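# Move towel from low shelf and drape over rail

## Task

Pick up the towel lying on the low shelf and drape it across the rail so that a substantial portion hangs down on both sides. The rail must still be upright at the end, and the robot must not topple or be left leaning, or the task counts as failed.

## Robot and tools

Robot: the LinearBot, an omnidirectional base with a column about 1.75 m high. A carriage rides up and down it over 1.0 m (lift_m) and carries two identical six-joint arms, left and right, each with a two-finger gripper. Arm bases sit roughly 0.57 m + lift_m above the floor, and carriage parts hang about 0.15 m below them. A hand reaches about 0.78 m from its shoulder but only about 0.38 m below its arm base. The hand is about 0.16 m long and 0.1 m wide (0.14 m open). Parked arm joints 1-6: 0, 0.05, 0.05, 1.45, 0, 0; with both parked the robot is about 0.95 m wide and 0.7 m long. Cameras: carriage_camera (fixed, facing forward, tilted about 20 degrees down), left_wrist_camera and right_wrist_camera (looking out past the fingertips).

Frames: base frame has its origin on the floor below the base centre, x forward, y left, z up, in metres. left_hand and right_hand readings give the midpoint between each hand's finger pads in this frame; quat_wxyz rotates base axes into hand axes (hand z runs along the fingers, fingers open along hand y; pointing straight up with joints 1, 5, 6 at 0 gives 1,0,0,0). The odometry frame is the base frame where the scene began; base_odometry counts wheel turns only (slip counts as travel), heading in rad, left positive, -3.142 to 3.142.

Tool move: one action. "base" holds exactly one relative command, an offset from where the base last reported itself: translate_m (metres, forward +, -2 to 2), strafe_m (metres, left +, -2 to 2) or rotate_rad (radians, counter-clockwise +, -6.3 to 6.3). "joints" is one object keyed by joint name holding absolute targets: lift_m 0 to 1 m; for each arm, left_/right_joint1_rad -2.617 to 3.054 (yaw about vertical, 0 ahead, + left), joint2_rad 0 to 3.141 (shoulder: 0 upper arm back and level, 1.57 vertical, 3.14 forward level), joint3_rad 0 to 3.141 (elbow, 0 folded, 3.14 straight), joint4_rad -1.57 to 1.57 (wrist pitch, + lifts fingertips), joint5_rad -1.57 to 1.57 (wrist yaw, + swings fingertips right, opposite to joint 1), joint6_rad -2.094 to 2.094 (roll about the fingers, + clockwise viewed from forearm), gripper_m 0 to 0.093 (pad gap in metres). Omitted joints keep their previous targets and may still be pushing. Optional "speeds" caps top speed for that action only: translate_m and strafe_m 0.02-0.5 m/s, rotate_rad 0.05-1.57 rad/s, lift_m 0.08-0.25 m/s (top of range is default). Optional min_time_s (0.1-8 s) sets a minimum duration for every arm and gripper motion; it straightens hand paths. No action exceeds 15 s; base moves time out after 14 s. "cameras" selects images (names above or "all"; [] for none). A call without an action just reports. Unknown keys make a call invalid; out-of-range values get it refused, and a refusal or a stop cancels the rest of that reply's motion calls.

Tool wait: seconds 0 to 10, plus cameras; commands nothing. zoom_image: camera name and region [x0, y0, x1, y1] in pixels of that camera's newest image (at most 504x504; images are 896x504). read_manual returns only licence text. finished_scene: scene (number of the scene being ended) and chance_done (1-99, your percent estimate); irreversible, and the towel must stay on the rail afterward.

Results: "move" reads done or the worst status. base_status/joint_status per motion: done (base: wheels turned the full amount, even with slip); off_target (resting short, may still push); contact_stop or time_out (target dropped, holding); not_followed (arm targets held back by the self-collision check; robot may keep trying). "joint command not followed" means an arm's targets were withheld; free it by moving only that arm clear, then the other in a later call. on_its_own lists uncommanded behaviour ("held at" is a target). motor_effort is percent of max, bracket = peak in last action; readings carry error. A lift effort that keeps falling while lowering means a hand or load is resting on something. Joint torques list arm joints in order, wrapping at ±28 N m for joints 1-3. Gripper reading narrower than the object by up to 0.005 m means a firm grip; 0.000-0.001 means closed on nothing. To release, command well above the reading. MOTOR HOT appears at 75 °C; at 100 °C an OVER-TEMPERATURE FAULT drops that arm for 30-60 s (status limit_stop_at_motor_heat; resend targets). Avoid holding arms stretched level for long; park to cool.

Cautions: base drives stop on contact, but only after impact and sometimes not at all; the robot can roll on up to 0.35 m at 0.5 m/s, so drive slowly near furniture. If pinned, back off about 0.2 m (repeat once if needed). Arms have no contact stop and spring to targets when freed. Never let the arms hit or press each other. Tipping risk rises with a high carriage, extended or loaded arms, pulling, and abrupt stops; only images show a lean. Don't back the column into a table edge. Hand readings drift at long reach and under load; small turns may not happen. Avoid dropping the towel, knocking over the rail, and hard pushes.

Each tool is called after ">>>" by a JSON object that holds its "method" and its "body".

## Session

>>> {"method": "move", "body": {}}

Scene clock: 0.00 s.
Joint torques (N m): no reading
base_odometry: x=+0.000 y=+0.000 heading=+0.000
base_status: not commanded
joint_positions: lift_m=+0.300 left_joint1_rad=-0.008 left_joint2_rad=+0.038 left_joint3_rad=+0.056 left_joint4_rad=+1.461 left_joint5_rad=+0.046 left_joint6_rad=+0.033 left_gripper_m=+0.094 right_joint1_rad=+0.002 right_joint2_rad=+0.049 right_joint3_rad=+0.045 right_joint4_rad=+1.456 right_joint5_rad=-0.001 right_joint6_rad=+0.034 right_gripper_m=+0.094
joint_status: not commanded
motor_effort: lift_m=+23 drive_wheels=-2
left_hand: x=+0.2871 y=+0.3316 z=+1.3237 quat_wxyz=(+0.999, +0.024, +0.045, +0.011) (m; base frame)
right_hand: x=+0.2954 y=-0.3395 z=+1.3207 quat_wxyz=(+0.998, +0.001, +0.060, +0.018) (m; base frame)
pictures: carriage_camera, left_wrist_camera, right_wrist_camera

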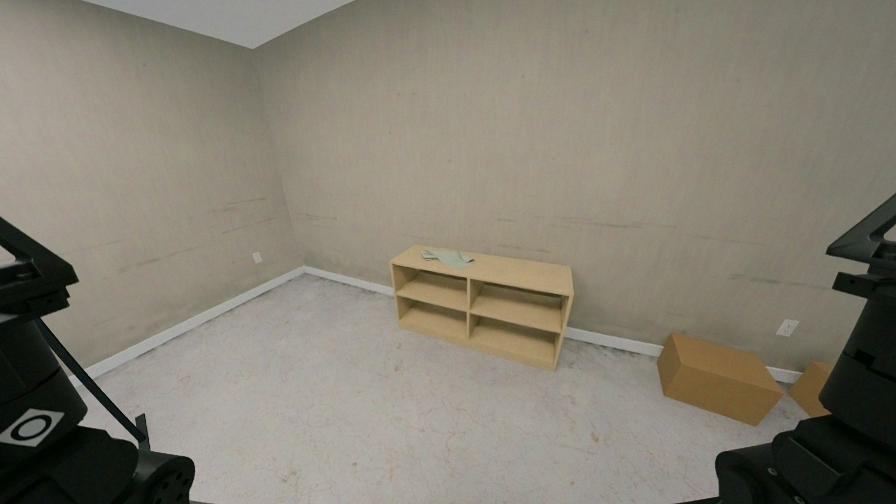

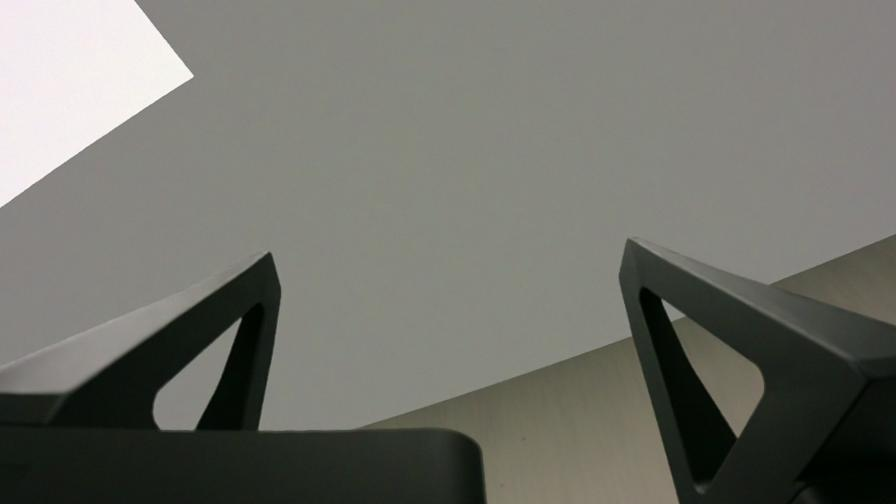

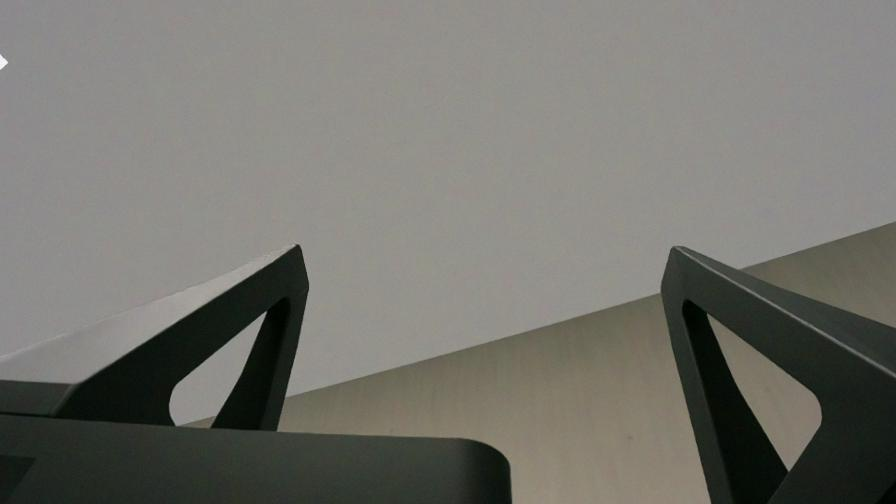

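>>> {"method": "zoom_image", "body": {"camera": "carriage_camera", "region": [380, 230, 590, 380]}}

>>> {"method": "move", "body": {"base": {"rotate_rad": -1.4}, "cameras": ["carriage_camera"]}}

Scaled by 2.400 from the camera's 896x504 image, which has a finer 1280x720 frame.

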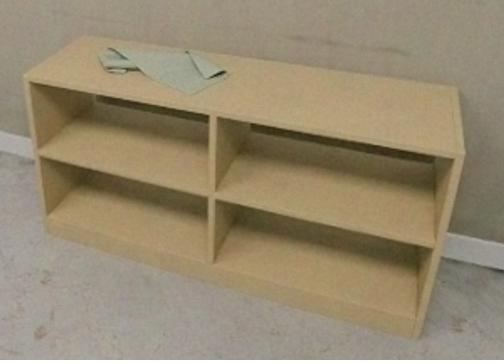

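Scene clock: 5.17 s.
Joint torques (N m): left_arm=[-0.34 4.01 5.76 -0.23 0 -0.09] | right_arm=[-0.16 3.99 6.19 -0.17 0.03 0.07]
move: done
base_odometry: x=+0.000 y=+0.000 heading=-1.400
base_status: done
joint_positions: lift_m=+0.300 left_joint1_rad=-0.008 left_joint2_rad=+0.038 left_joint3_rad=+0.056 left_joint4_rad=+1.461 left_joint5_rad=+0.046 left_joint6_rad=+0.033 left_gripper_m=+0.094 right_joint1_rad=+0.002 right_joint2_rad=+0.049 right_joint3_rad=+0.045 right_joint4_rad=+1.456 right_joint5_rad=+0.000 right_joint6_rad=+0.034 right_gripper_m=+0.094
joint_status: not commanded
motor_effort: lift_m=+23(23) drive_wheels=+7(15)
left_hand: x=+0.2872 y=+0.3316 z=+1.3236 quat_wxyz=(+0.999, +0.024, +0.046, +0.011) (m; base frame)
right_hand: x=+0.2954 y=-0.3396 z=+1.3207 quat_wxyz=(+0.998, +0.001, +0.060, +0.018) (m; base frame)
pictures: carriage_camera

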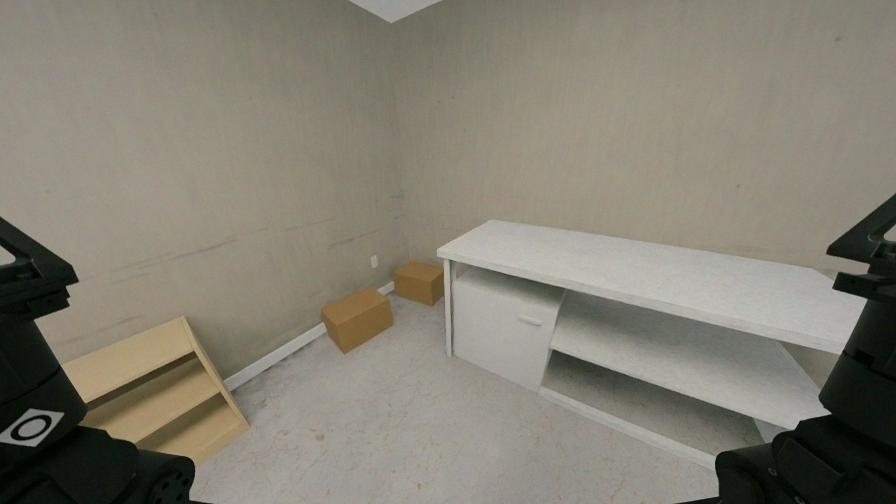

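>>> {"method": "move", "body": {"base": {"rotate_rad": -1.5}, "cameras": ["carriage_camera"]}}

>>> {"method": "move", "body": {"base": {"rotate_rad": -1.5}, "cameras": ["carriage_camera"]}}

Scene clock: 11.40 s.
Joint torques (N m): left_arm=[-0.25 4.01 5.76 -0.21 0.02 -0.09] | right_arm=[-0.2 3.97 6.15 -0.2 0.07 0.06]
move: done
base_odometry: x=+0.000 y=+0.000 heading=-2.899
base_status: done
joint_positions: lift_m=+0.300 left_joint1_rad=-0.008 left_joint2_rad=+0.038 left_joint3_rad=+0.056 left_joint4_rad=+1.461 left_joint5_rad=+0.046 left_joint6_rad=+0.033 left_gripper_m=+0.094 right_joint1_rad=+0.002 right_joint2_rad=+0.049 right_joint3_rad=+0.045 right_joint4_rad=+1.456 right_joint5_rad=+0.000 right_joint6_rad=+0.034 right_gripper_m=+0.094
joint_status: not commanded
motor_effort: lift_m=+23(23) drive_wheels=+7(15)
left_hand: x=+0.2873 y=+0.3316 z=+1.3236 quat_wxyz=(+0.999, +0.024, +0.046, +0.011) (m; base frame)
right_hand: x=+0.2954 y=-0.3396 z=+1.3207 quat_wxyz=(+0.998, +0.001, +0.060, +0.018) (m; base frame)
pictures: carriage_camera

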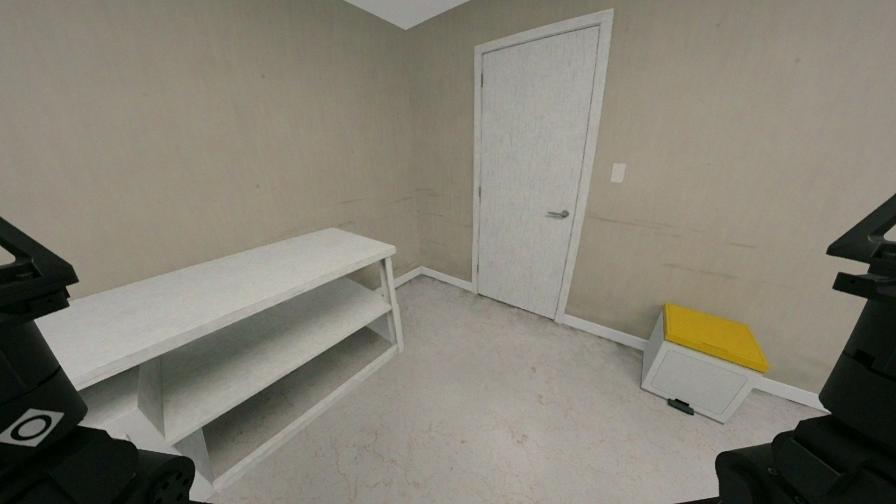

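Scene clock: 14.43 s.
Joint torques (N m): left_arm=[-0.31 4.03 5.83 -0.24 0.01 -0.09] | right_arm=[-0.2 3.96 6.16 -0.19 0.05 0.06]
move: done
base_odometry: x=+0.000 y=+0.000 heading=+1.885
base_status: done
joint_positions: lift_m=+0.300 left_joint1_rad=-0.008 left_joint2_rad=+0.038 left_joint3_rad=+0.056 left_joint4_rad=+1.461 left_joint5_rad=+0.046 left_joint6_rad=+0.033 left_gripper_m=+0.094 right_joint1_rad=+0.002 right_joint2_rad=+0.049 right_joint3_rad=+0.045 right_joint4_rad=+1.456 right_joint5_rad=+0.000 right_joint6_rad=+0.034 right_gripper_m=+0.094
joint_status: not commanded
motor_effort: lift_m=+23(23) drive_wheels=+7(15)
left_hand: x=+0.2873 y=+0.3316 z=+1.3236 quat_wxyz=(+0.999, +0.024, +0.046, +0.011) (m; base frame)
right_hand: x=+0.2954 y=-0.3397 z=+1.3207 quat_wxyz=(+0.998, +0.001, +0.060, +0.018) (m; base frame)
pictures: carriage_camera

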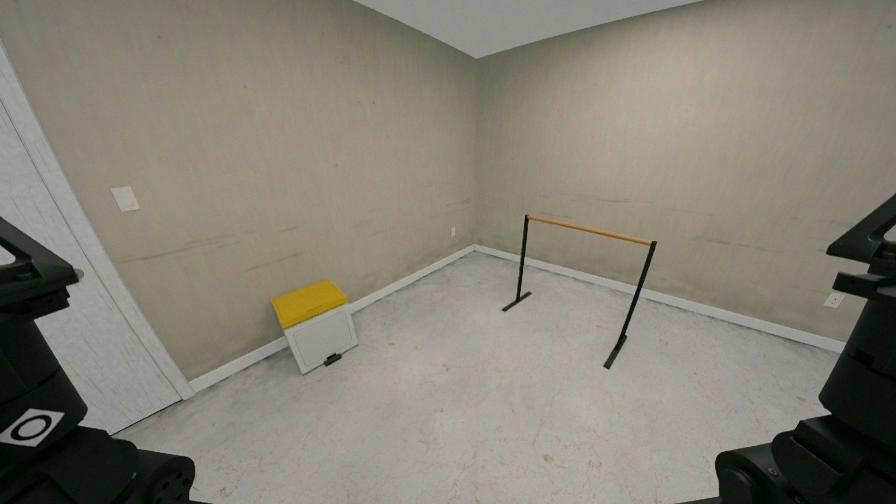

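>>> {"method": "move", "body": {"base": {"rotate_rad": -2.3}, "joints": {"lift_m": 0.4}, "cameras": []}}

>>> {"method": "move", "body": {"base": {"strafe_m": 0.4}, "cameras": []}}

>>> {"method": "move", "body": {"base": {"translate_m": 0.75}, "cameras": ["carriage_camera"]}}

>>> {"method": "zoom_image", "body": {"camera": "carriage_camera", "region": [200, 200, 600, 425]}}

Scene clock: 41.03 s.
Joint torques (N m): left_arm=[-0.39 4.05 5.74 -0.21 -0.01 -0.08] | right_arm=[-0.24 3.96 6.2 -0.19 0.05 0.07]
move: done
base_odometry: x=+0.000 y=+0.000 heading=-0.415
base_status: done
joint_positions: lift_m=+0.400 left_joint1_rad=-0.008 left_joint2_rad=+0.038 left_joint3_rad=+0.056 left_joint4_rad=+1.460 left_joint5_rad=+0.046 left_joint6_rad=+0.033 left_gripper_m=+0.094 right_joint1_rad=+0.002 right_joint2_rad=+0.049 right_joint3_rad=+0.045 right_joint4_rad=+1.455 right_joint5_rad=+0.000 right_joint6_rad=+0.034 right_gripper_m=+0.094
joint_status: all done
motor_effort: lift_m=+25(30) drive_wheels=+7(16)
left_hand: x=+0.2875 y=+0.3316 z=+1.4234 quat_wxyz=(+0.999, +0.024, +0.046, +0.011) (m; base frame)
right_hand: x=+0.2955 y=-0.3397 z=+1.4204 quat_wxyz=(+0.998, +0.001, +0.060, +0.018) (m; base frame)
pictures: none
No camera images: "cameras" was empty.

Scene clock: 43.97 s.
Joint torques (N m): left_arm=[-0.25 4.04 5.82 -0.22 0.01 -0.07] | right_arm=[-0.14 3.93 6.17 -0.16 0.07 0.07]
move: done
base_odometry: x=+0.162 y=+0.366 heading=-0.416
base_status: done
joint_positions: lift_m=+0.400 left_joint1_rad=-0.009 left_joint2_rad=+0.038 left_joint3_rad=+0.056 left_joint4_rad=+1.460 left_joint5_rad=+0.046 left_joint6_rad=+0.033 left_gripper_m=+0.094 right_joint1_rad=+0.002 right_joint2_rad=+0.049 right_joint3_rad=+0.045 right_joint4_rad=+1.455 right_joint5_rad=+0.000 right_joint6_rad=+0.034 right_gripper_m=+0.094
joint_status: not commanded
motor_effort: lift_m=+25(25) drive_wheels=-6(17)
left_hand: x=+0.2875 y=+0.3315 z=+1.4234 quat_wxyz=(+0.999, +0.024, +0.046, +0.011) (m; base frame)
right_hand: x=+0.2955 y=-0.3396 z=+1.4204 quat_wxyz=(+0.998, +0.001, +0.060, +0.018) (m; base frame)
pictures: none
No camera images: "cameras" was empty.

Scene clock: 47.70 s.
Joint torques (N m): left_arm=[-0.28 3.95 5.78 -0.22 -0.01 -0.09] | right_arm=[-0.2 4.18 6.26 -0.22 0.06 0.07]
move: done
base_odometry: x=+0.848 y=+0.063 heading=-0.415
base_status: done
joint_positions: lift_m=+0.400 left_joint1_rad=-0.009 left_joint2_rad=+0.038 left_joint3_rad=+0.056 left_joint4_rad=+1.460 left_joint5_rad=+0.046 left_joint6_rad=+0.033 left_gripper_m=+0.094 right_joint1_rad=+0.002 right_joint2_rad=+0.049 right_joint3_rad=+0.045 right_joint4_rad=+1.455 right_joint5_rad=+0.000 right_joint6_rad=+0.034 right_gripper_m=+0.094
joint_status: not commanded
motor_effort: lift_m=+25(25) drive_wheels=-5(14)
left_hand: x=+0.2875 y=+0.3315 z=+1.4234 quat_wxyz=(+0.999, +0.024, +0.046, +0.011) (m; base frame)
right_hand: x=+0.2955 y=-0.3396 z=+1.4204 quat_wxyz=(+0.998, +0.001, +0.060, +0.018) (m; base frame)
pictures: carriage_camera
camera_calibration:
carriage_camera: T_world_to_cam=[[-0.00559344, -0.999683, -0.0245389, 0.0362614], [-0.377647, 0.0248338, -0.925616, 1.38094], [0.925933, 0.00408966, -0.377667, 0.344874], [0, 0, 0, 1]] pos_world=[0.202381, 0.000545588, 1.40936]

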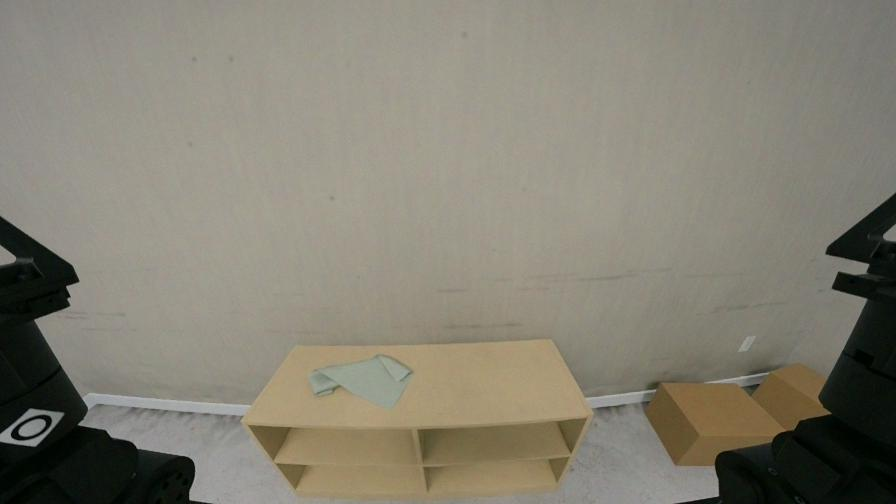

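Scaled by 1.260 from the camera's 896x504 image, which has a finer 1280x720 frame.

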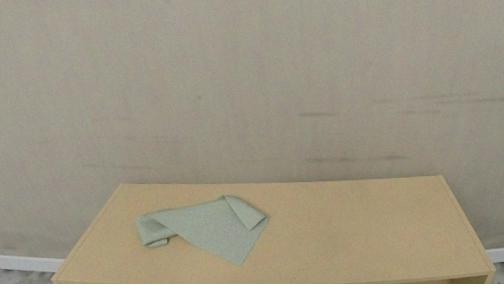

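>>> {"method": "zoom_image", "body": {"camera": "carriage_camera", "region": [290, 330, 440, 420]}}

Scaled by 3.360 from the camera's 896x504 image, which has a finer 1280x720 frame.

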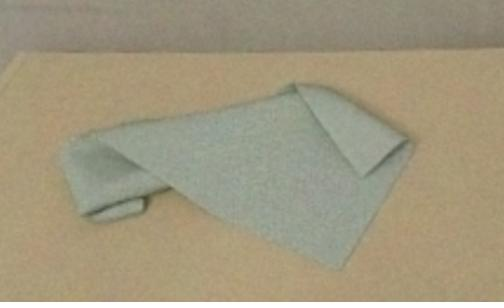

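>>> {"method": "move", "body": {"base": {"translate_m": 0.06}, "joints": {"left_joint1_rad": -0.2885, "left_joint2_rad": 2.77, "left_joint3_rad": 1.773, "left_joint4_rad": -0.253, "left_joint5_rad": 0, "left_joint6_rad": 0, "left_gripper_m": 0.06}, "min_time_s": 3, "cameras": []}}

>>> {"method": "move", "body": {"joints": {"lift_m": 0.28}, "cameras": ["carriage_camera", "left_wrist_camera"]}}

Scene clock: 88.87 s.
Joint torques (N m): left_arm=[-0.88 -11.99 6.82 1.13 -0.08 -0.15] | right_arm=[-0.17 3.89 6.17 -0.17 0.06 0.06]
move: done
base_odometry: x=+0.903 y=+0.040 heading=-0.415
base_status: done
joint_positions: lift_m=+0.400 left_joint1_rad=-0.283 left_joint2_rad=+2.733 left_joint3_rad=+1.764 left_joint4_rad=-0.230 left_joint5_rad=+0.010 left_joint6_rad=+0.007 left_gripper_m=+0.060 right_joint1_rad=+0.002 right_joint2_rad=+0.049 right_joint3_rad=+0.045 right_joint4_rad=+1.455 right_joint5_rad=+0.000 right_joint6_rad=+0.034 right_gripper_m=+0.094
joint_status: all done
motor_effort: lift_m=+25(25) drive_wheels=+5(13)
left_hand: x=+0.7822 y=+0.1874 z=+0.8122 quat_wxyz=(+0.182, +0.143, +0.972, -0.030) (m; base frame)
right_hand: x=+0.2955 y=-0.3396 z=+1.4204 quat_wxyz=(+0.998, +0.001, +0.060, +0.018) (m; base frame)
pictures: none
No camera images: "cameras" was empty.

Scene clock: 89.90 s.
Joint torques (N m): left_arm=[-0.8 -13.09 6.01 1.24 -0.07 -0.12] | right_arm=[-0.21 3.93 6.37 -0.13 0.06 0.09]
move: done
base_odometry: x=+0.903 y=+0.040 heading=-0.415
base_status: not commanded
joint_positions: lift_m=+0.280 left_joint1_rad=-0.283 left_joint2_rad=+2.743 left_joint3_rad=+1.773 left_joint4_rad=-0.242 left_joint5_rad=+0.009 left_joint6_rad=+0.006 left_gripper_m=+0.060 right_joint1_rad=+0.002 right_joint2_rad=+0.049 right_joint3_rad=+0.045 right_joint4_rad=+1.455 right_joint5_rad=+0.000 right_joint6_rad=+0.034 right_gripper_m=+0.094
joint_status: all done
motor_effort: lift_m=+20(21) drive_wheels=-4(5)
left_hand: x=+0.7803 y=+0.1881 z=+0.6889 quat_wxyz=(+0.176, +0.143, +0.974, -0.029) (m; base frame)
right_hand: x=+0.2955 y=-0.3396 z=+1.3010 quat_wxyz=(+0.998, +0.001, +0.060, +0.018) (m; base frame)
pictures: carriage_camera, left_wrist_camera
camera_calibration:
carriage_camera: T_world_to_cam=[[-0.00559344, -0.999683, -0.0245389, 0.0333302], [-0.377647, 0.0248338, -0.925616, 1.27037], [0.925933, 0.00408966, -0.377667, 0.299761], [0, 0, 0, 1]] pos_world=[0.202381, 0.000545588, 1.28991]
left_wrist_camera: T_world_to_cam=[[-0.314942, -0.948951, 0.0173934, 0.413276], [-0.912468, 0.307775, 0.269587, 0.47239], [-0.261178, 0.0690333, -0.962819, 0.977618], [0, 0, 0, 1]] pos_world=[0.816531, 0.1793, 0.806731]

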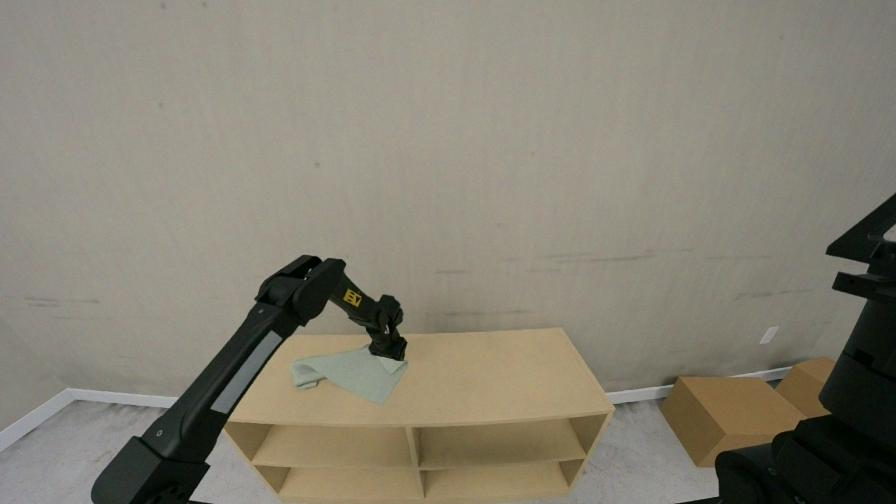

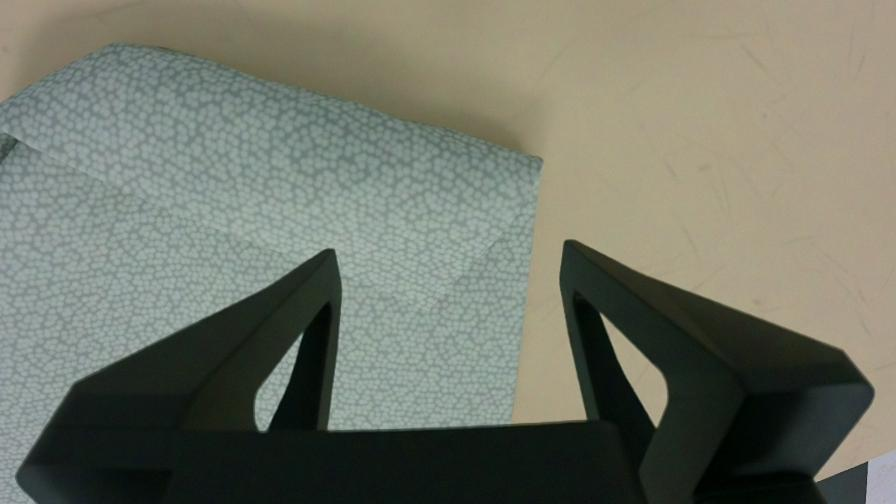

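>>> {"method": "move", "body": {"joints": {"left_joint1_rad": -0.337, "lift_m": 0.205}, "speeds": {"lift_m": 0.08}, "cameras": ["left_wrist_camera"]}}

Scene clock: 95.80 s.
Joint torques (N m): left_arm=[0.16 -10.24 4.66 1.4 0.2 -0.12] | right_arm=[-0.17 3.97 6.35 -0.17 0.06 0.07]
move: done
base_odometry: x=+0.903 y=+0.040 heading=-0.415
base_status: not commanded
joint_positions: lift_m=+0.206 left_joint1_rad=-0.342 left_joint2_rad=+2.711 left_joint3_rad=+1.793 left_joint4_rad=-0.248 left_joint5_rad=-0.017 left_joint6_rad=+0.005 left_gripper_m=+0.060 right_joint1_rad=+0.002 right_joint2_rad=+0.049 right_joint3_rad=+0.045 right_joint4_rad=+1.455 right_joint5_rad=+0.000 right_joint6_rad=+0.034 right_gripper_m=+0.094
joint_status: all done
motor_effort: lift_m=+18(18) drive_wheels=+5(6)
left_hand: x=+0.7868 y=+0.1567 z=+0.6363 quat_wxyz=(+0.200, +0.168, +0.965, -0.026) (m; base frame)
right_hand: x=+0.2955 y=-0.3396 z=+1.2263 quat_wxyz=(+0.998, +0.001, +0.060, +0.018) (m; base frame)
pictures: left_wrist_camera
camera_calibration:
left_wrist_camera: T_world_to_cam=[[-0.3612, -0.932458, -0.00755613, 0.436153], [-0.909203, 0.35037, 0.224923, 0.521407], [-0.207083, 0.0881123, -0.974347, 0.892583], [0, 0, 0, 1]] pos_world=[0.816443, 0.145361, 0.755705]

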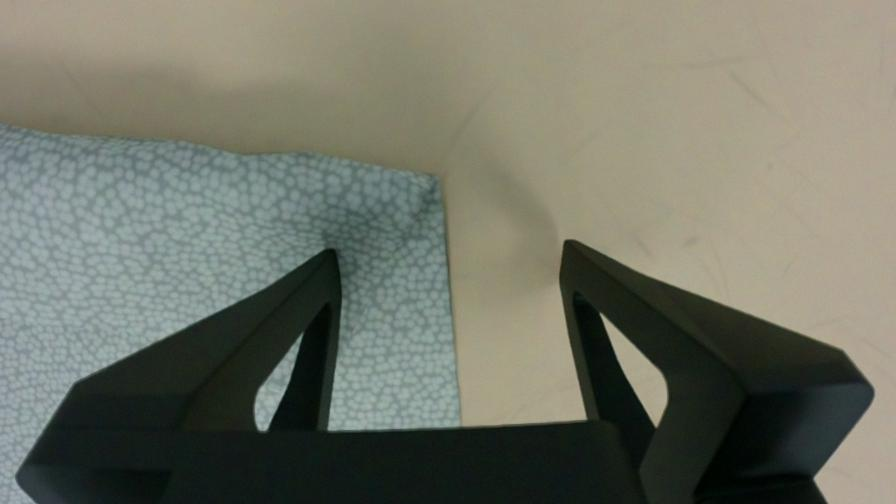

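>>> {"method": "move", "body": {"joints": {"left_gripper_m": 0.0, "lift_m": 0.215}, "min_time_s": 1.5, "cameras": ["left_wrist_camera"]}}

Scene clock: 99.57 s.
Joint torques (N m): left_arm=[-0.51 -11.44 4.62 1.34 0.13 -0.13] | right_arm=[-0.21 3.93 6.11 -0.18 0.06 0.06]
move: done
base_odometry: x=+0.903 y=+0.040 heading=-0.415
base_status: not commanded
joint_positions: lift_m=+0.215 left_joint1_rad=-0.336 left_joint2_rad=+2.724 left_joint3_rad=+1.793 left_joint4_rad=-0.244 left_joint5_rad=-0.009 left_joint6_rad=+0.005 left_gripper_m=+0.000 right_joint1_rad=+0.002 right_joint2_rad=+0.049 right_joint3_rad=+0.045 right_joint4_rad=+1.455 right_joint5_rad=+0.000 right_joint6_rad=+0.034 right_gripper_m=+0.094
joint_status: all done
motor_effort: lift_m=+24(29) drive_wheels=+5(6)
left_hand: x=+0.7850 y=+0.1599 z=+0.6390 quat_wxyz=(+0.195, +0.165, +0.966, -0.028) (m; base frame)
right_hand: x=+0.2955 y=-0.3396 z=+1.2355 quat_wxyz=(+0.998, +0.001, +0.060, +0.018) (m; base frame)
pictures: left_wrist_camera
camera_calibration:
left_wrist_camera: T_world_to_cam=[[-0.357832, -0.933786, -0.000620704, 0.431559], [-0.907992, 0.347792, 0.233649, 0.511952], [-0.217962, 0.0841707, -0.972321, 0.902517], [0, 0, 0, 1]] pos_world=[0.815989, 0.148965, 0.758186]

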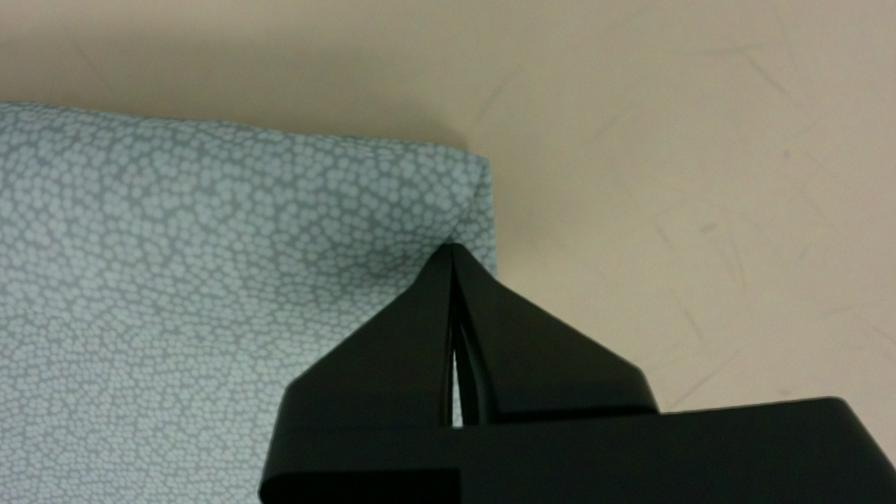

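>>> {"method": "move", "body": {"joints": {"left_gripper_m": 0.06, "lift_m": 0.24, "left_joint1_rad": -0.34}, "cameras": []}}

>>> {"method": "move", "body": {"joints": {"lift_m": 0.19}, "speeds": {"lift_m": 0.08}, "cameras": ["left_wrist_camera"]}}

>>> {"method": "move", "body": {"joints": {"left_gripper_m": 0.0}, "min_time_s": 2, "cameras": ["left_wrist_camera"]}}

Scene clock: 107.57 s.
Joint torques (N m): left_arm=[-0.76 -12.64 5.08 1.28 0.12 -0.13] | right_arm=[-0.18 3.89 5.94 -0.16 0.06 0.08]
move: done
base_odometry: x=+0.903 y=+0.040 heading=-0.415
base_status: not commanded
joint_positions: lift_m=+0.240 left_joint1_rad=-0.336 left_joint2_rad=+2.738 left_joint3_rad=+1.785 left_joint4_rad=-0.245 left_joint5_rad=-0.009 left_joint6_rad=+0.005 left_gripper_m=+0.060 right_joint1_rad=+0.002 right_joint2_rad=+0.049 right_joint3_rad=+0.045 right_joint4_rad=+1.455 right_joint5_rad=+0.000 right_joint6_rad=+0.034 right_gripper_m=+0.094
joint_status: all done
motor_effort: lift_m=+24(30) drive_wheels=+5(5)
left_hand: x=+0.7781 y=+0.1621 z=+0.6542 quat_wxyz=(+0.184, +0.166, +0.969, -0.026) (m; base frame)
right_hand: x=+0.2954 y=-0.3396 z=+1.2606 quat_wxyz=(+0.998, +0.001, +0.060, +0.018) (m; base frame)
pictures: none
No camera images: "cameras" was empty.

Scene clock: 108.57 s.
Joint torques (N m): left_arm=[-0.72 -8.65 4.15 1.4 0.13 -0.13] | right_arm=[-0.17 3.95 6.09 -0.16 0.06 0.06]
move: done
base_odometry: x=+0.903 y=+0.040 heading=-0.415
base_status: not commanded
joint_positions: lift_m=+0.191 left_joint1_rad=-0.336 left_joint2_rad=+2.692 left_joint3_rad=+1.802 left_joint4_rad=-0.242 left_joint5_rad=-0.010 left_joint6_rad=+0.005 left_gripper_m=+0.060 right_joint1_rad=+0.002 right_joint2_rad=+0.049 right_joint3_rad=+0.045 right_joint4_rad=+1.455 right_joint5_rad=+0.000 right_joint6_rad=+0.034 right_gripper_m=+0.094
joint_status: all done
motor_effort: lift_m=+17(18) drive_wheels=+6(6)
left_hand: x=+0.7967 y=+0.1558 z=+0.6347 quat_wxyz=(+0.215, +0.165, +0.962, -0.031) (m; base frame)
right_hand: x=+0.2954 y=-0.3396 z=+1.2115 quat_wxyz=(+0.998, +0.001, +0.060, +0.018) (m; base frame)
pictures: left_wrist_camera
camera_calibration:
left_wrist_camera: T_world_to_cam=[[-0.35763, -0.933861, -0.00224859, 0.43288], [-0.916586, 0.350552, 0.192309, 0.557607], [-0.178802, 0.0708365, -0.981332, 0.877812], [0, 0, 0, 1]] pos_world=[0.82286, 0.146599, 0.755166]

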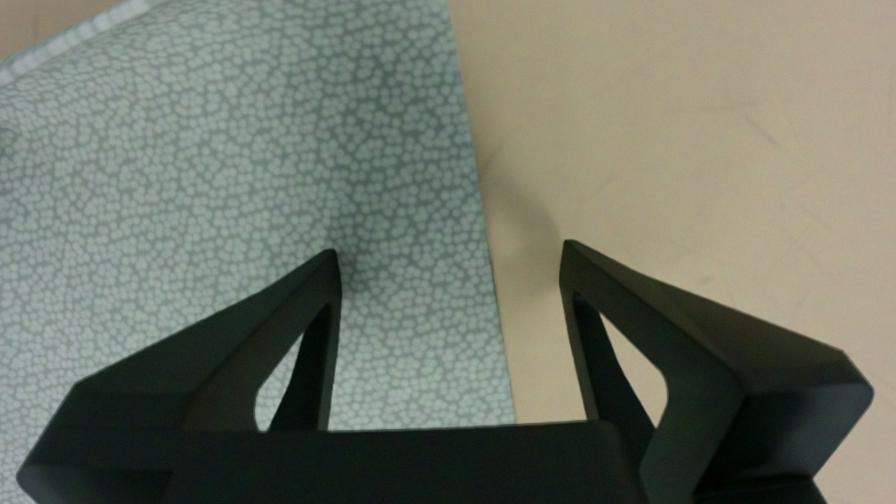

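Scene clock: 110.87 s.
Joint torques (N m): left_arm=[-1.62 -8.88 4.21 1.13 0.43 -0.12] | right_arm=[-0.18 4 6.05 -0.18 0.07 0.06]
move: done
base_odometry: x=+0.903 y=+0.040 heading=-0.415
base_status: not commanded
joint_positions: lift_m=+0.191 left_joint1_rad=-0.326 left_joint2_rad=+2.694 left_joint3_rad=+1.802 left_joint4_rad=-0.211 left_joint5_rad=-0.039 left_joint6_rad=+0.005 left_gripper_m=+0.002 right_joint1_rad=+0.002 right_joint2_rad=+0.049 right_joint3_rad=+0.045 right_joint4_rad=+1.455 right_joint5_rad=+0.000 right_joint6_rad=+0.034 right_gripper_m=+0.094
joint_status: all done
motor_effort: lift_m=+17(17) drive_wheels=+6(6)
left_hand: x=+0.8061 y=+0.1637 z=+0.6372 quat_wxyz=(+0.232, +0.156, +0.960, -0.018) (m; base frame)
right_hand: x=+0.2954 y=-0.3396 z=+1.2115 quat_wxyz=(+0.998, +0.001, +0.060, +0.018) (m; base frame)
pictures: left_wrist_camera
camera_calibration:
left_wrist_camera: T_world_to_cam=[[-0.335414, -0.941625, -0.0289936, 0.44395], [-0.930863, 0.326533, 0.16392, 0.596515], [-0.144884, 0.08197, -0.986048, 0.855166], [0, 0, 0, 1]] pos_world=[0.828081, 0.153155, 0.758326]

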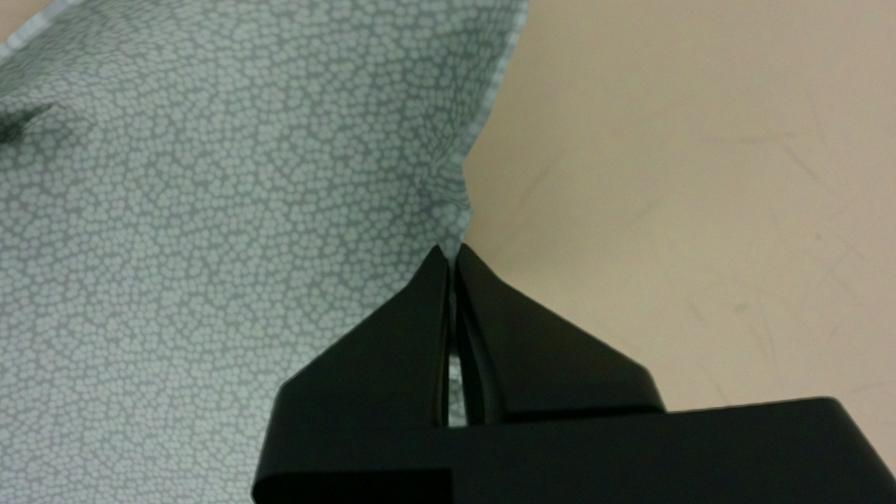

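>>> {"method": "move", "body": {"joints": {"lift_m": 0.5}, "cameras": ["carriage_camera", "left_wrist_camera"]}}

Scene clock: 114.60 s.
Joint torques (N m): left_arm=[-0.85 -13 5.35 1.28 0.12 -0.12] | right_arm=[-0.24 3.97 6.13 -0.18 0.07 0.05]
move: done
base_odometry: x=+0.903 y=+0.040 heading=-0.415
base_status: not commanded
joint_positions: lift_m=+0.500 left_joint1_rad=-0.335 left_joint2_rad=+2.742 left_joint3_rad=+1.781 left_joint4_rad=-0.243 left_joint5_rad=-0.009 left_joint6_rad=+0.005 left_gripper_m=+0.002 right_joint1_rad=+0.002 right_joint2_rad=+0.049 right_joint3_rad=+0.045 right_joint4_rad=+1.455 right_joint5_rad=+0.000 right_joint6_rad=+0.034 right_gripper_m=+0.094
joint_status: all done
motor_effort: lift_m=+24(30) drive_wheels=+5(6)
left_hand: x=+0.7757 y=+0.1635 z=+0.9109 quat_wxyz=(+0.180, +0.165, +0.969, -0.025) (m; base frame)
right_hand: x=+0.2954 y=-0.3396 z=+1.5206 quat_wxyz=(+0.998, +0.001, +0.060, +0.018) (m; base frame)
pictures: carriage_camera, left_wrist_camera
camera_calibration:
carriage_camera: T_world_to_cam=[[-0.00559344, -0.999683, -0.0245389, 0.0387159], [-0.377647, 0.0248338, -0.925616, 1.47352], [0.925933, 0.00408966, -0.377667, 0.38265], [0, 0, 0, 1]] pos_world=[0.202381, 0.000545588, 1.50938]
left_wrist_camera: T_world_to_cam=[[-0.356458, -0.934311, 0.000565707, 0.429776], [-0.901414, 0.344067, 0.262813, 0.407628], [-0.245744, 0.093172, -0.964847, 1.17778], [0, 0, 0, 1]] pos_world=[0.810072, 0.151557, 1.02901]

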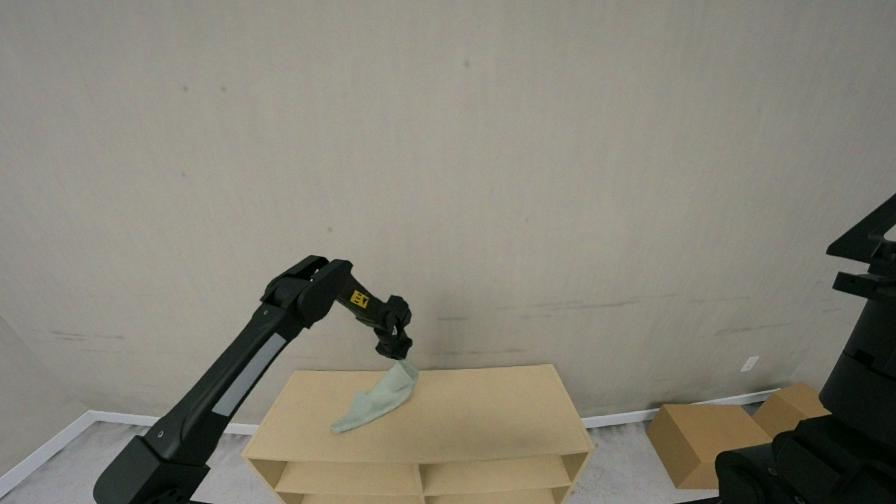

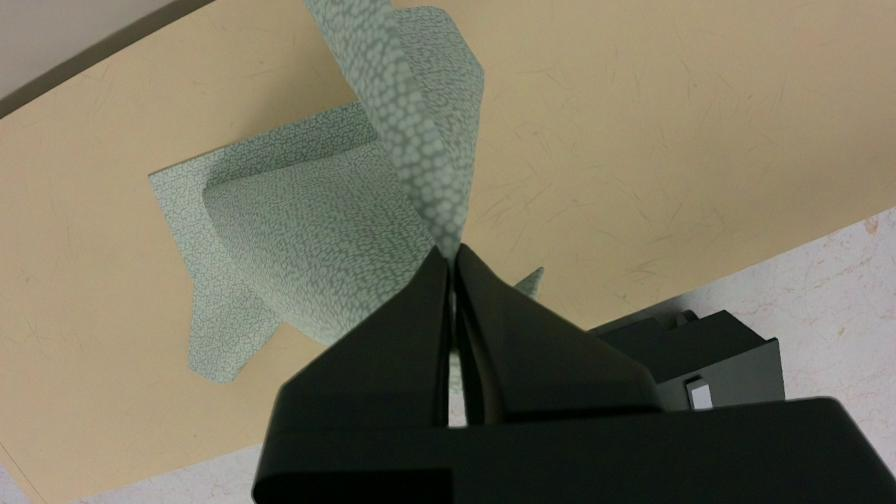

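>>> {"method": "move", "body": {"joints": {"lift_m": 0.75}, "cameras": ["carriage_camera", "left_wrist_camera"]}}

Scene clock: 118.50 s.
Joint torques (N m): left_arm=[-0.77 -13.26 5.38 1.29 0.12 -0.14] | right_arm=[-0.14 3.99 6.09 -0.18 0.07 0.05]
move: done
base_odometry: x=+0.903 y=+0.040 heading=-0.415
base_status: not commanded
joint_positions: lift_m=+0.750 left_joint1_rad=-0.335 left_joint2_rad=+2.746 left_joint3_rad=+1.781 left_joint4_rad=-0.248 left_joint5_rad=-0.008 left_joint6_rad=+0.005 left_gripper_m=+0.002 right_joint1_rad=+0.002 right_joint2_rad=+0.049 right_joint3_rad=+0.045 right_joint4_rad=+1.455 right_joint5_rad=+0.000 right_joint6_rad=+0.034 right_gripper_m=+0.094
joint_status: all done
motor_effort: lift_m=+25(30) drive_wheels=+5(5)
left_hand: x=+0.7736 y=+0.1639 z=+1.1587 quat_wxyz=(+0.176, +0.166, +0.970, -0.026) (m; base frame)
right_hand: x=+0.2954 y=-0.3396 z=+1.7705 quat_wxyz=(+0.998, +0.001, +0.060, +0.018) (m; base frame)
pictures: carriage_camera, left_wrist_camera
camera_calibration:
carriage_camera: T_world_to_cam=[[-0.00559344, -0.999683, -0.0245389, 0.04485], [-0.377647, 0.0248338, -0.925616, 1.7049], [0.925933, 0.00408966, -0.377667, 0.477057], [0, 0, 0, 1]] pos_world=[0.202381, 0.000545588, 1.75936]
left_wrist_camera: T_world_to_cam=[[-0.357076, -0.934072, 0.00260005, 0.427326], [-0.89891, 0.344388, 0.270845, 0.329154], [-0.253884, 0.094375, -0.962619, 1.41979], [0, 0, 0, 1]] pos_world=[0.808929, 0.151804, 1.27645]

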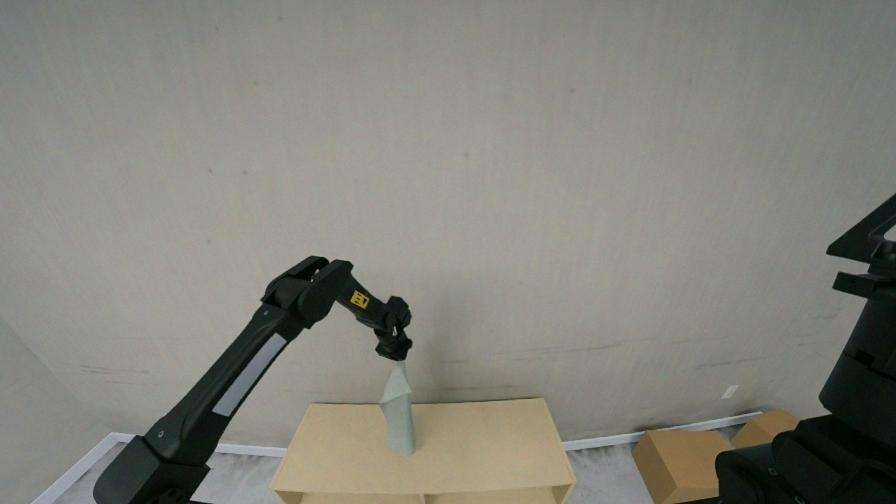

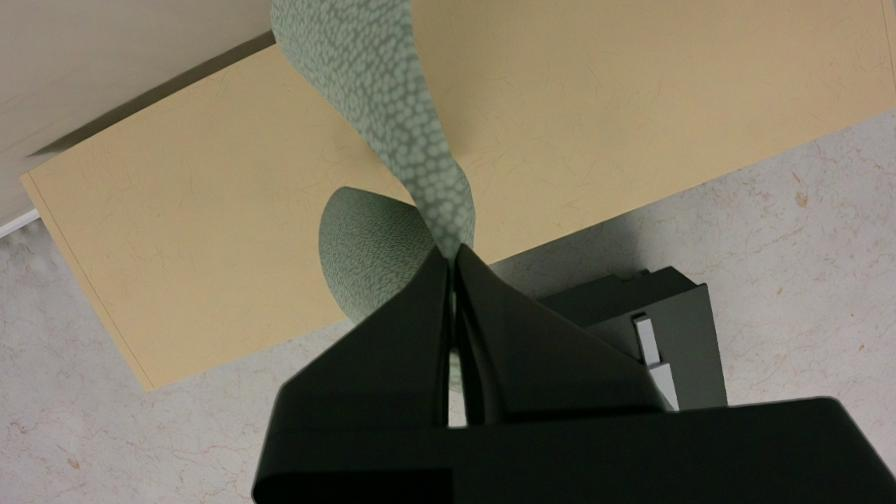

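>>> {"method": "move", "body": {"base": {"translate_m": -0.5}, "speeds": {"translate_m": 0.3}, "cameras": []}}

>>> {"method": "move", "body": {"base": {"rotate_rad": 1.391}, "joints": {"lift_m": 0.6}, "speeds": {"rotate_rad": 0.8}, "cameras": ["carriage_camera"]}}

Scene clock: 126.40 s.
Joint torques (N m): left_arm=[-0.59 -13.33 5.31 1.3 0.09 -0.12] | right_arm=[-0.25 4.14 6.02 -0.18 0.05 0.06]
move: done
base_odometry: x=+0.445 y=+0.241 heading=-0.414
base_status: done
joint_positions: lift_m=+0.750 left_joint1_rad=-0.338 left_joint2_rad=+2.746 left_joint3_rad=+1.781 left_joint4_rad=-0.250 left_joint5_rad=-0.006 left_joint6_rad=+0.005 left_gripper_m=+0.002 right_joint1_rad=+0.002 right_joint2_rad=+0.049 right_joint3_rad=+0.045 right_joint4_rad=+1.455 right_joint5_rad=+0.000 right_joint6_rad=+0.034 right_gripper_m=+0.094
joint_status: not commanded
motor_effort: lift_m=+25(25) drive_wheels=-5(21)
left_hand: x=+0.7726 y=+0.1625 z=+1.1585 quat_wxyz=(+0.175, +0.167, +0.970, -0.026) (m; base frame)
right_hand: x=+0.2953 y=-0.3397 z=+1.7705 quat_wxyz=(+0.998, +0.001, +0.060, +0.018) (m; base frame)
pictures: none
No camera images: "cameras" was empty.

Scene clock: 129.60 s.
Joint torques (N m): left_arm=[-0.91 -13.59 5.37 1.28 0.09 -0.12] | right_arm=[-0.2 3.95 6.11 -0.2 0.06 0.07]
move: done
base_odometry: x=+0.446 y=+0.241 heading=+0.977
base_status: done
joint_positions: lift_m=+0.600 left_joint1_rad=-0.335 left_joint2_rad=+2.748 left_joint3_rad=+1.782 left_joint4_rad=-0.246 left_joint5_rad=-0.004 left_joint6_rad=+0.005 left_gripper_m=+0.002 right_joint1_rad=+0.002 right_joint2_rad=+0.049 right_joint3_rad=+0.046 right_joint4_rad=+1.456 right_joint5_rad=+0.000 right_joint6_rad=+0.034 right_gripper_m=+0.094
joint_status: all done
motor_effort: lift_m=+20(20) drive_wheels=+8(14)
left_hand: x=+0.7734 y=+0.1634 z=+1.0083 quat_wxyz=(+0.176, +0.166, +0.970, -0.027) (m; base frame)
right_hand: x=+0.2949 y=-0.3397 z=+1.6213 quat_wxyz=(+0.998, +0.001, +0.059, +0.018) (m; base frame)
pictures: carriage_camera
camera_calibration:
carriage_camera: T_world_to_cam=[[-0.00559344, -0.999683, -0.0245389, 0.0411841], [-0.377647, 0.0248338, -0.925616, 1.56662], [0.925933, 0.00408966, -0.377667, 0.420636], [0, 0, 0, 1]] pos_world=[0.202381, 0.000545588, 1.60996]

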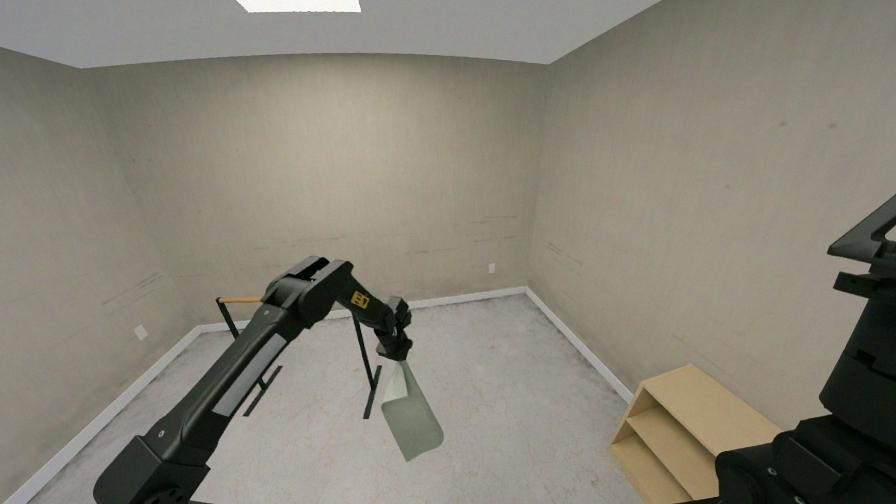

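>>> {"method": "move", "body": {"base": {"strafe_m": 0.82}, "speeds": {"strafe_m": 0.35}, "cameras": ["carriage_camera"]}}

>>> {"method": "zoom_image", "body": {"camera": "carriage_camera", "region": [220, 200, 620, 440]}}

Scene clock: 136.37 s.
Joint torques (N m): left_arm=[-0.43 -13.59 5.44 1.25 0.07 -0.13] | right_arm=[-0.34 3.95 6.04 -0.2 0.07 0.06]
move: done
base_odometry: x=-0.235 y=+0.699 heading=+0.978
base_status: done
joint_positions: lift_m=+0.600 left_joint1_rad=-0.339 left_joint2_rad=+2.748 left_joint3_rad=+1.782 left_joint4_rad=-0.246 left_joint5_rad=-0.004 left_joint6_rad=+0.005 left_gripper_m=+0.002 right_joint1_rad=+0.002 right_joint2_rad=+0.049 right_joint3_rad=+0.046 right_joint4_rad=+1.456 right_joint5_rad=+0.000 right_joint6_rad=+0.034 right_gripper_m=+0.094
joint_status: not commanded
motor_effort: lift_m=+20(20) drive_wheels=-6(18)
left_hand: x=+0.7727 y=+0.1614 z=+1.0083 quat_wxyz=(+0.176, +0.168, +0.970, -0.028) (m; base frame)
right_hand: x=+0.2949 y=-0.3396 z=+1.6213 quat_wxyz=(+0.998, +0.001, +0.059, +0.018) (m; base frame)
pictures: carriage_camera
camera_calibration:
carriage_camera: T_world_to_cam=[[-0.00559344, -0.999683, -0.0245389, 0.0411841], [-0.377647, 0.0248338, -0.925616, 1.56662], [0.925933, 0.00408966, -0.377667, 0.420636], [0, 0, 0, 1]] pos_world=[0.202381, 0.000545588, 1.60996]

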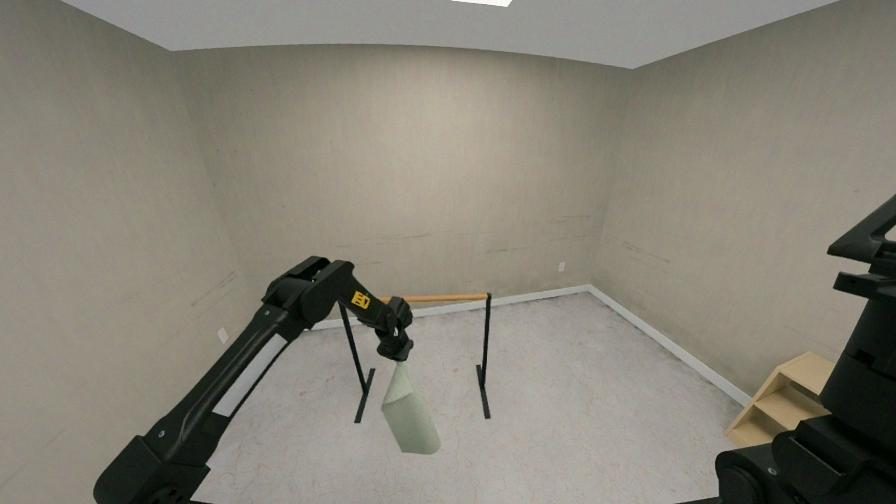

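Scaled by 1.260 from the camera's 896x504 image, which has a finer 1280x720 frame.

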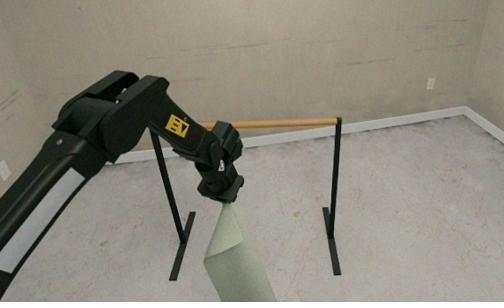

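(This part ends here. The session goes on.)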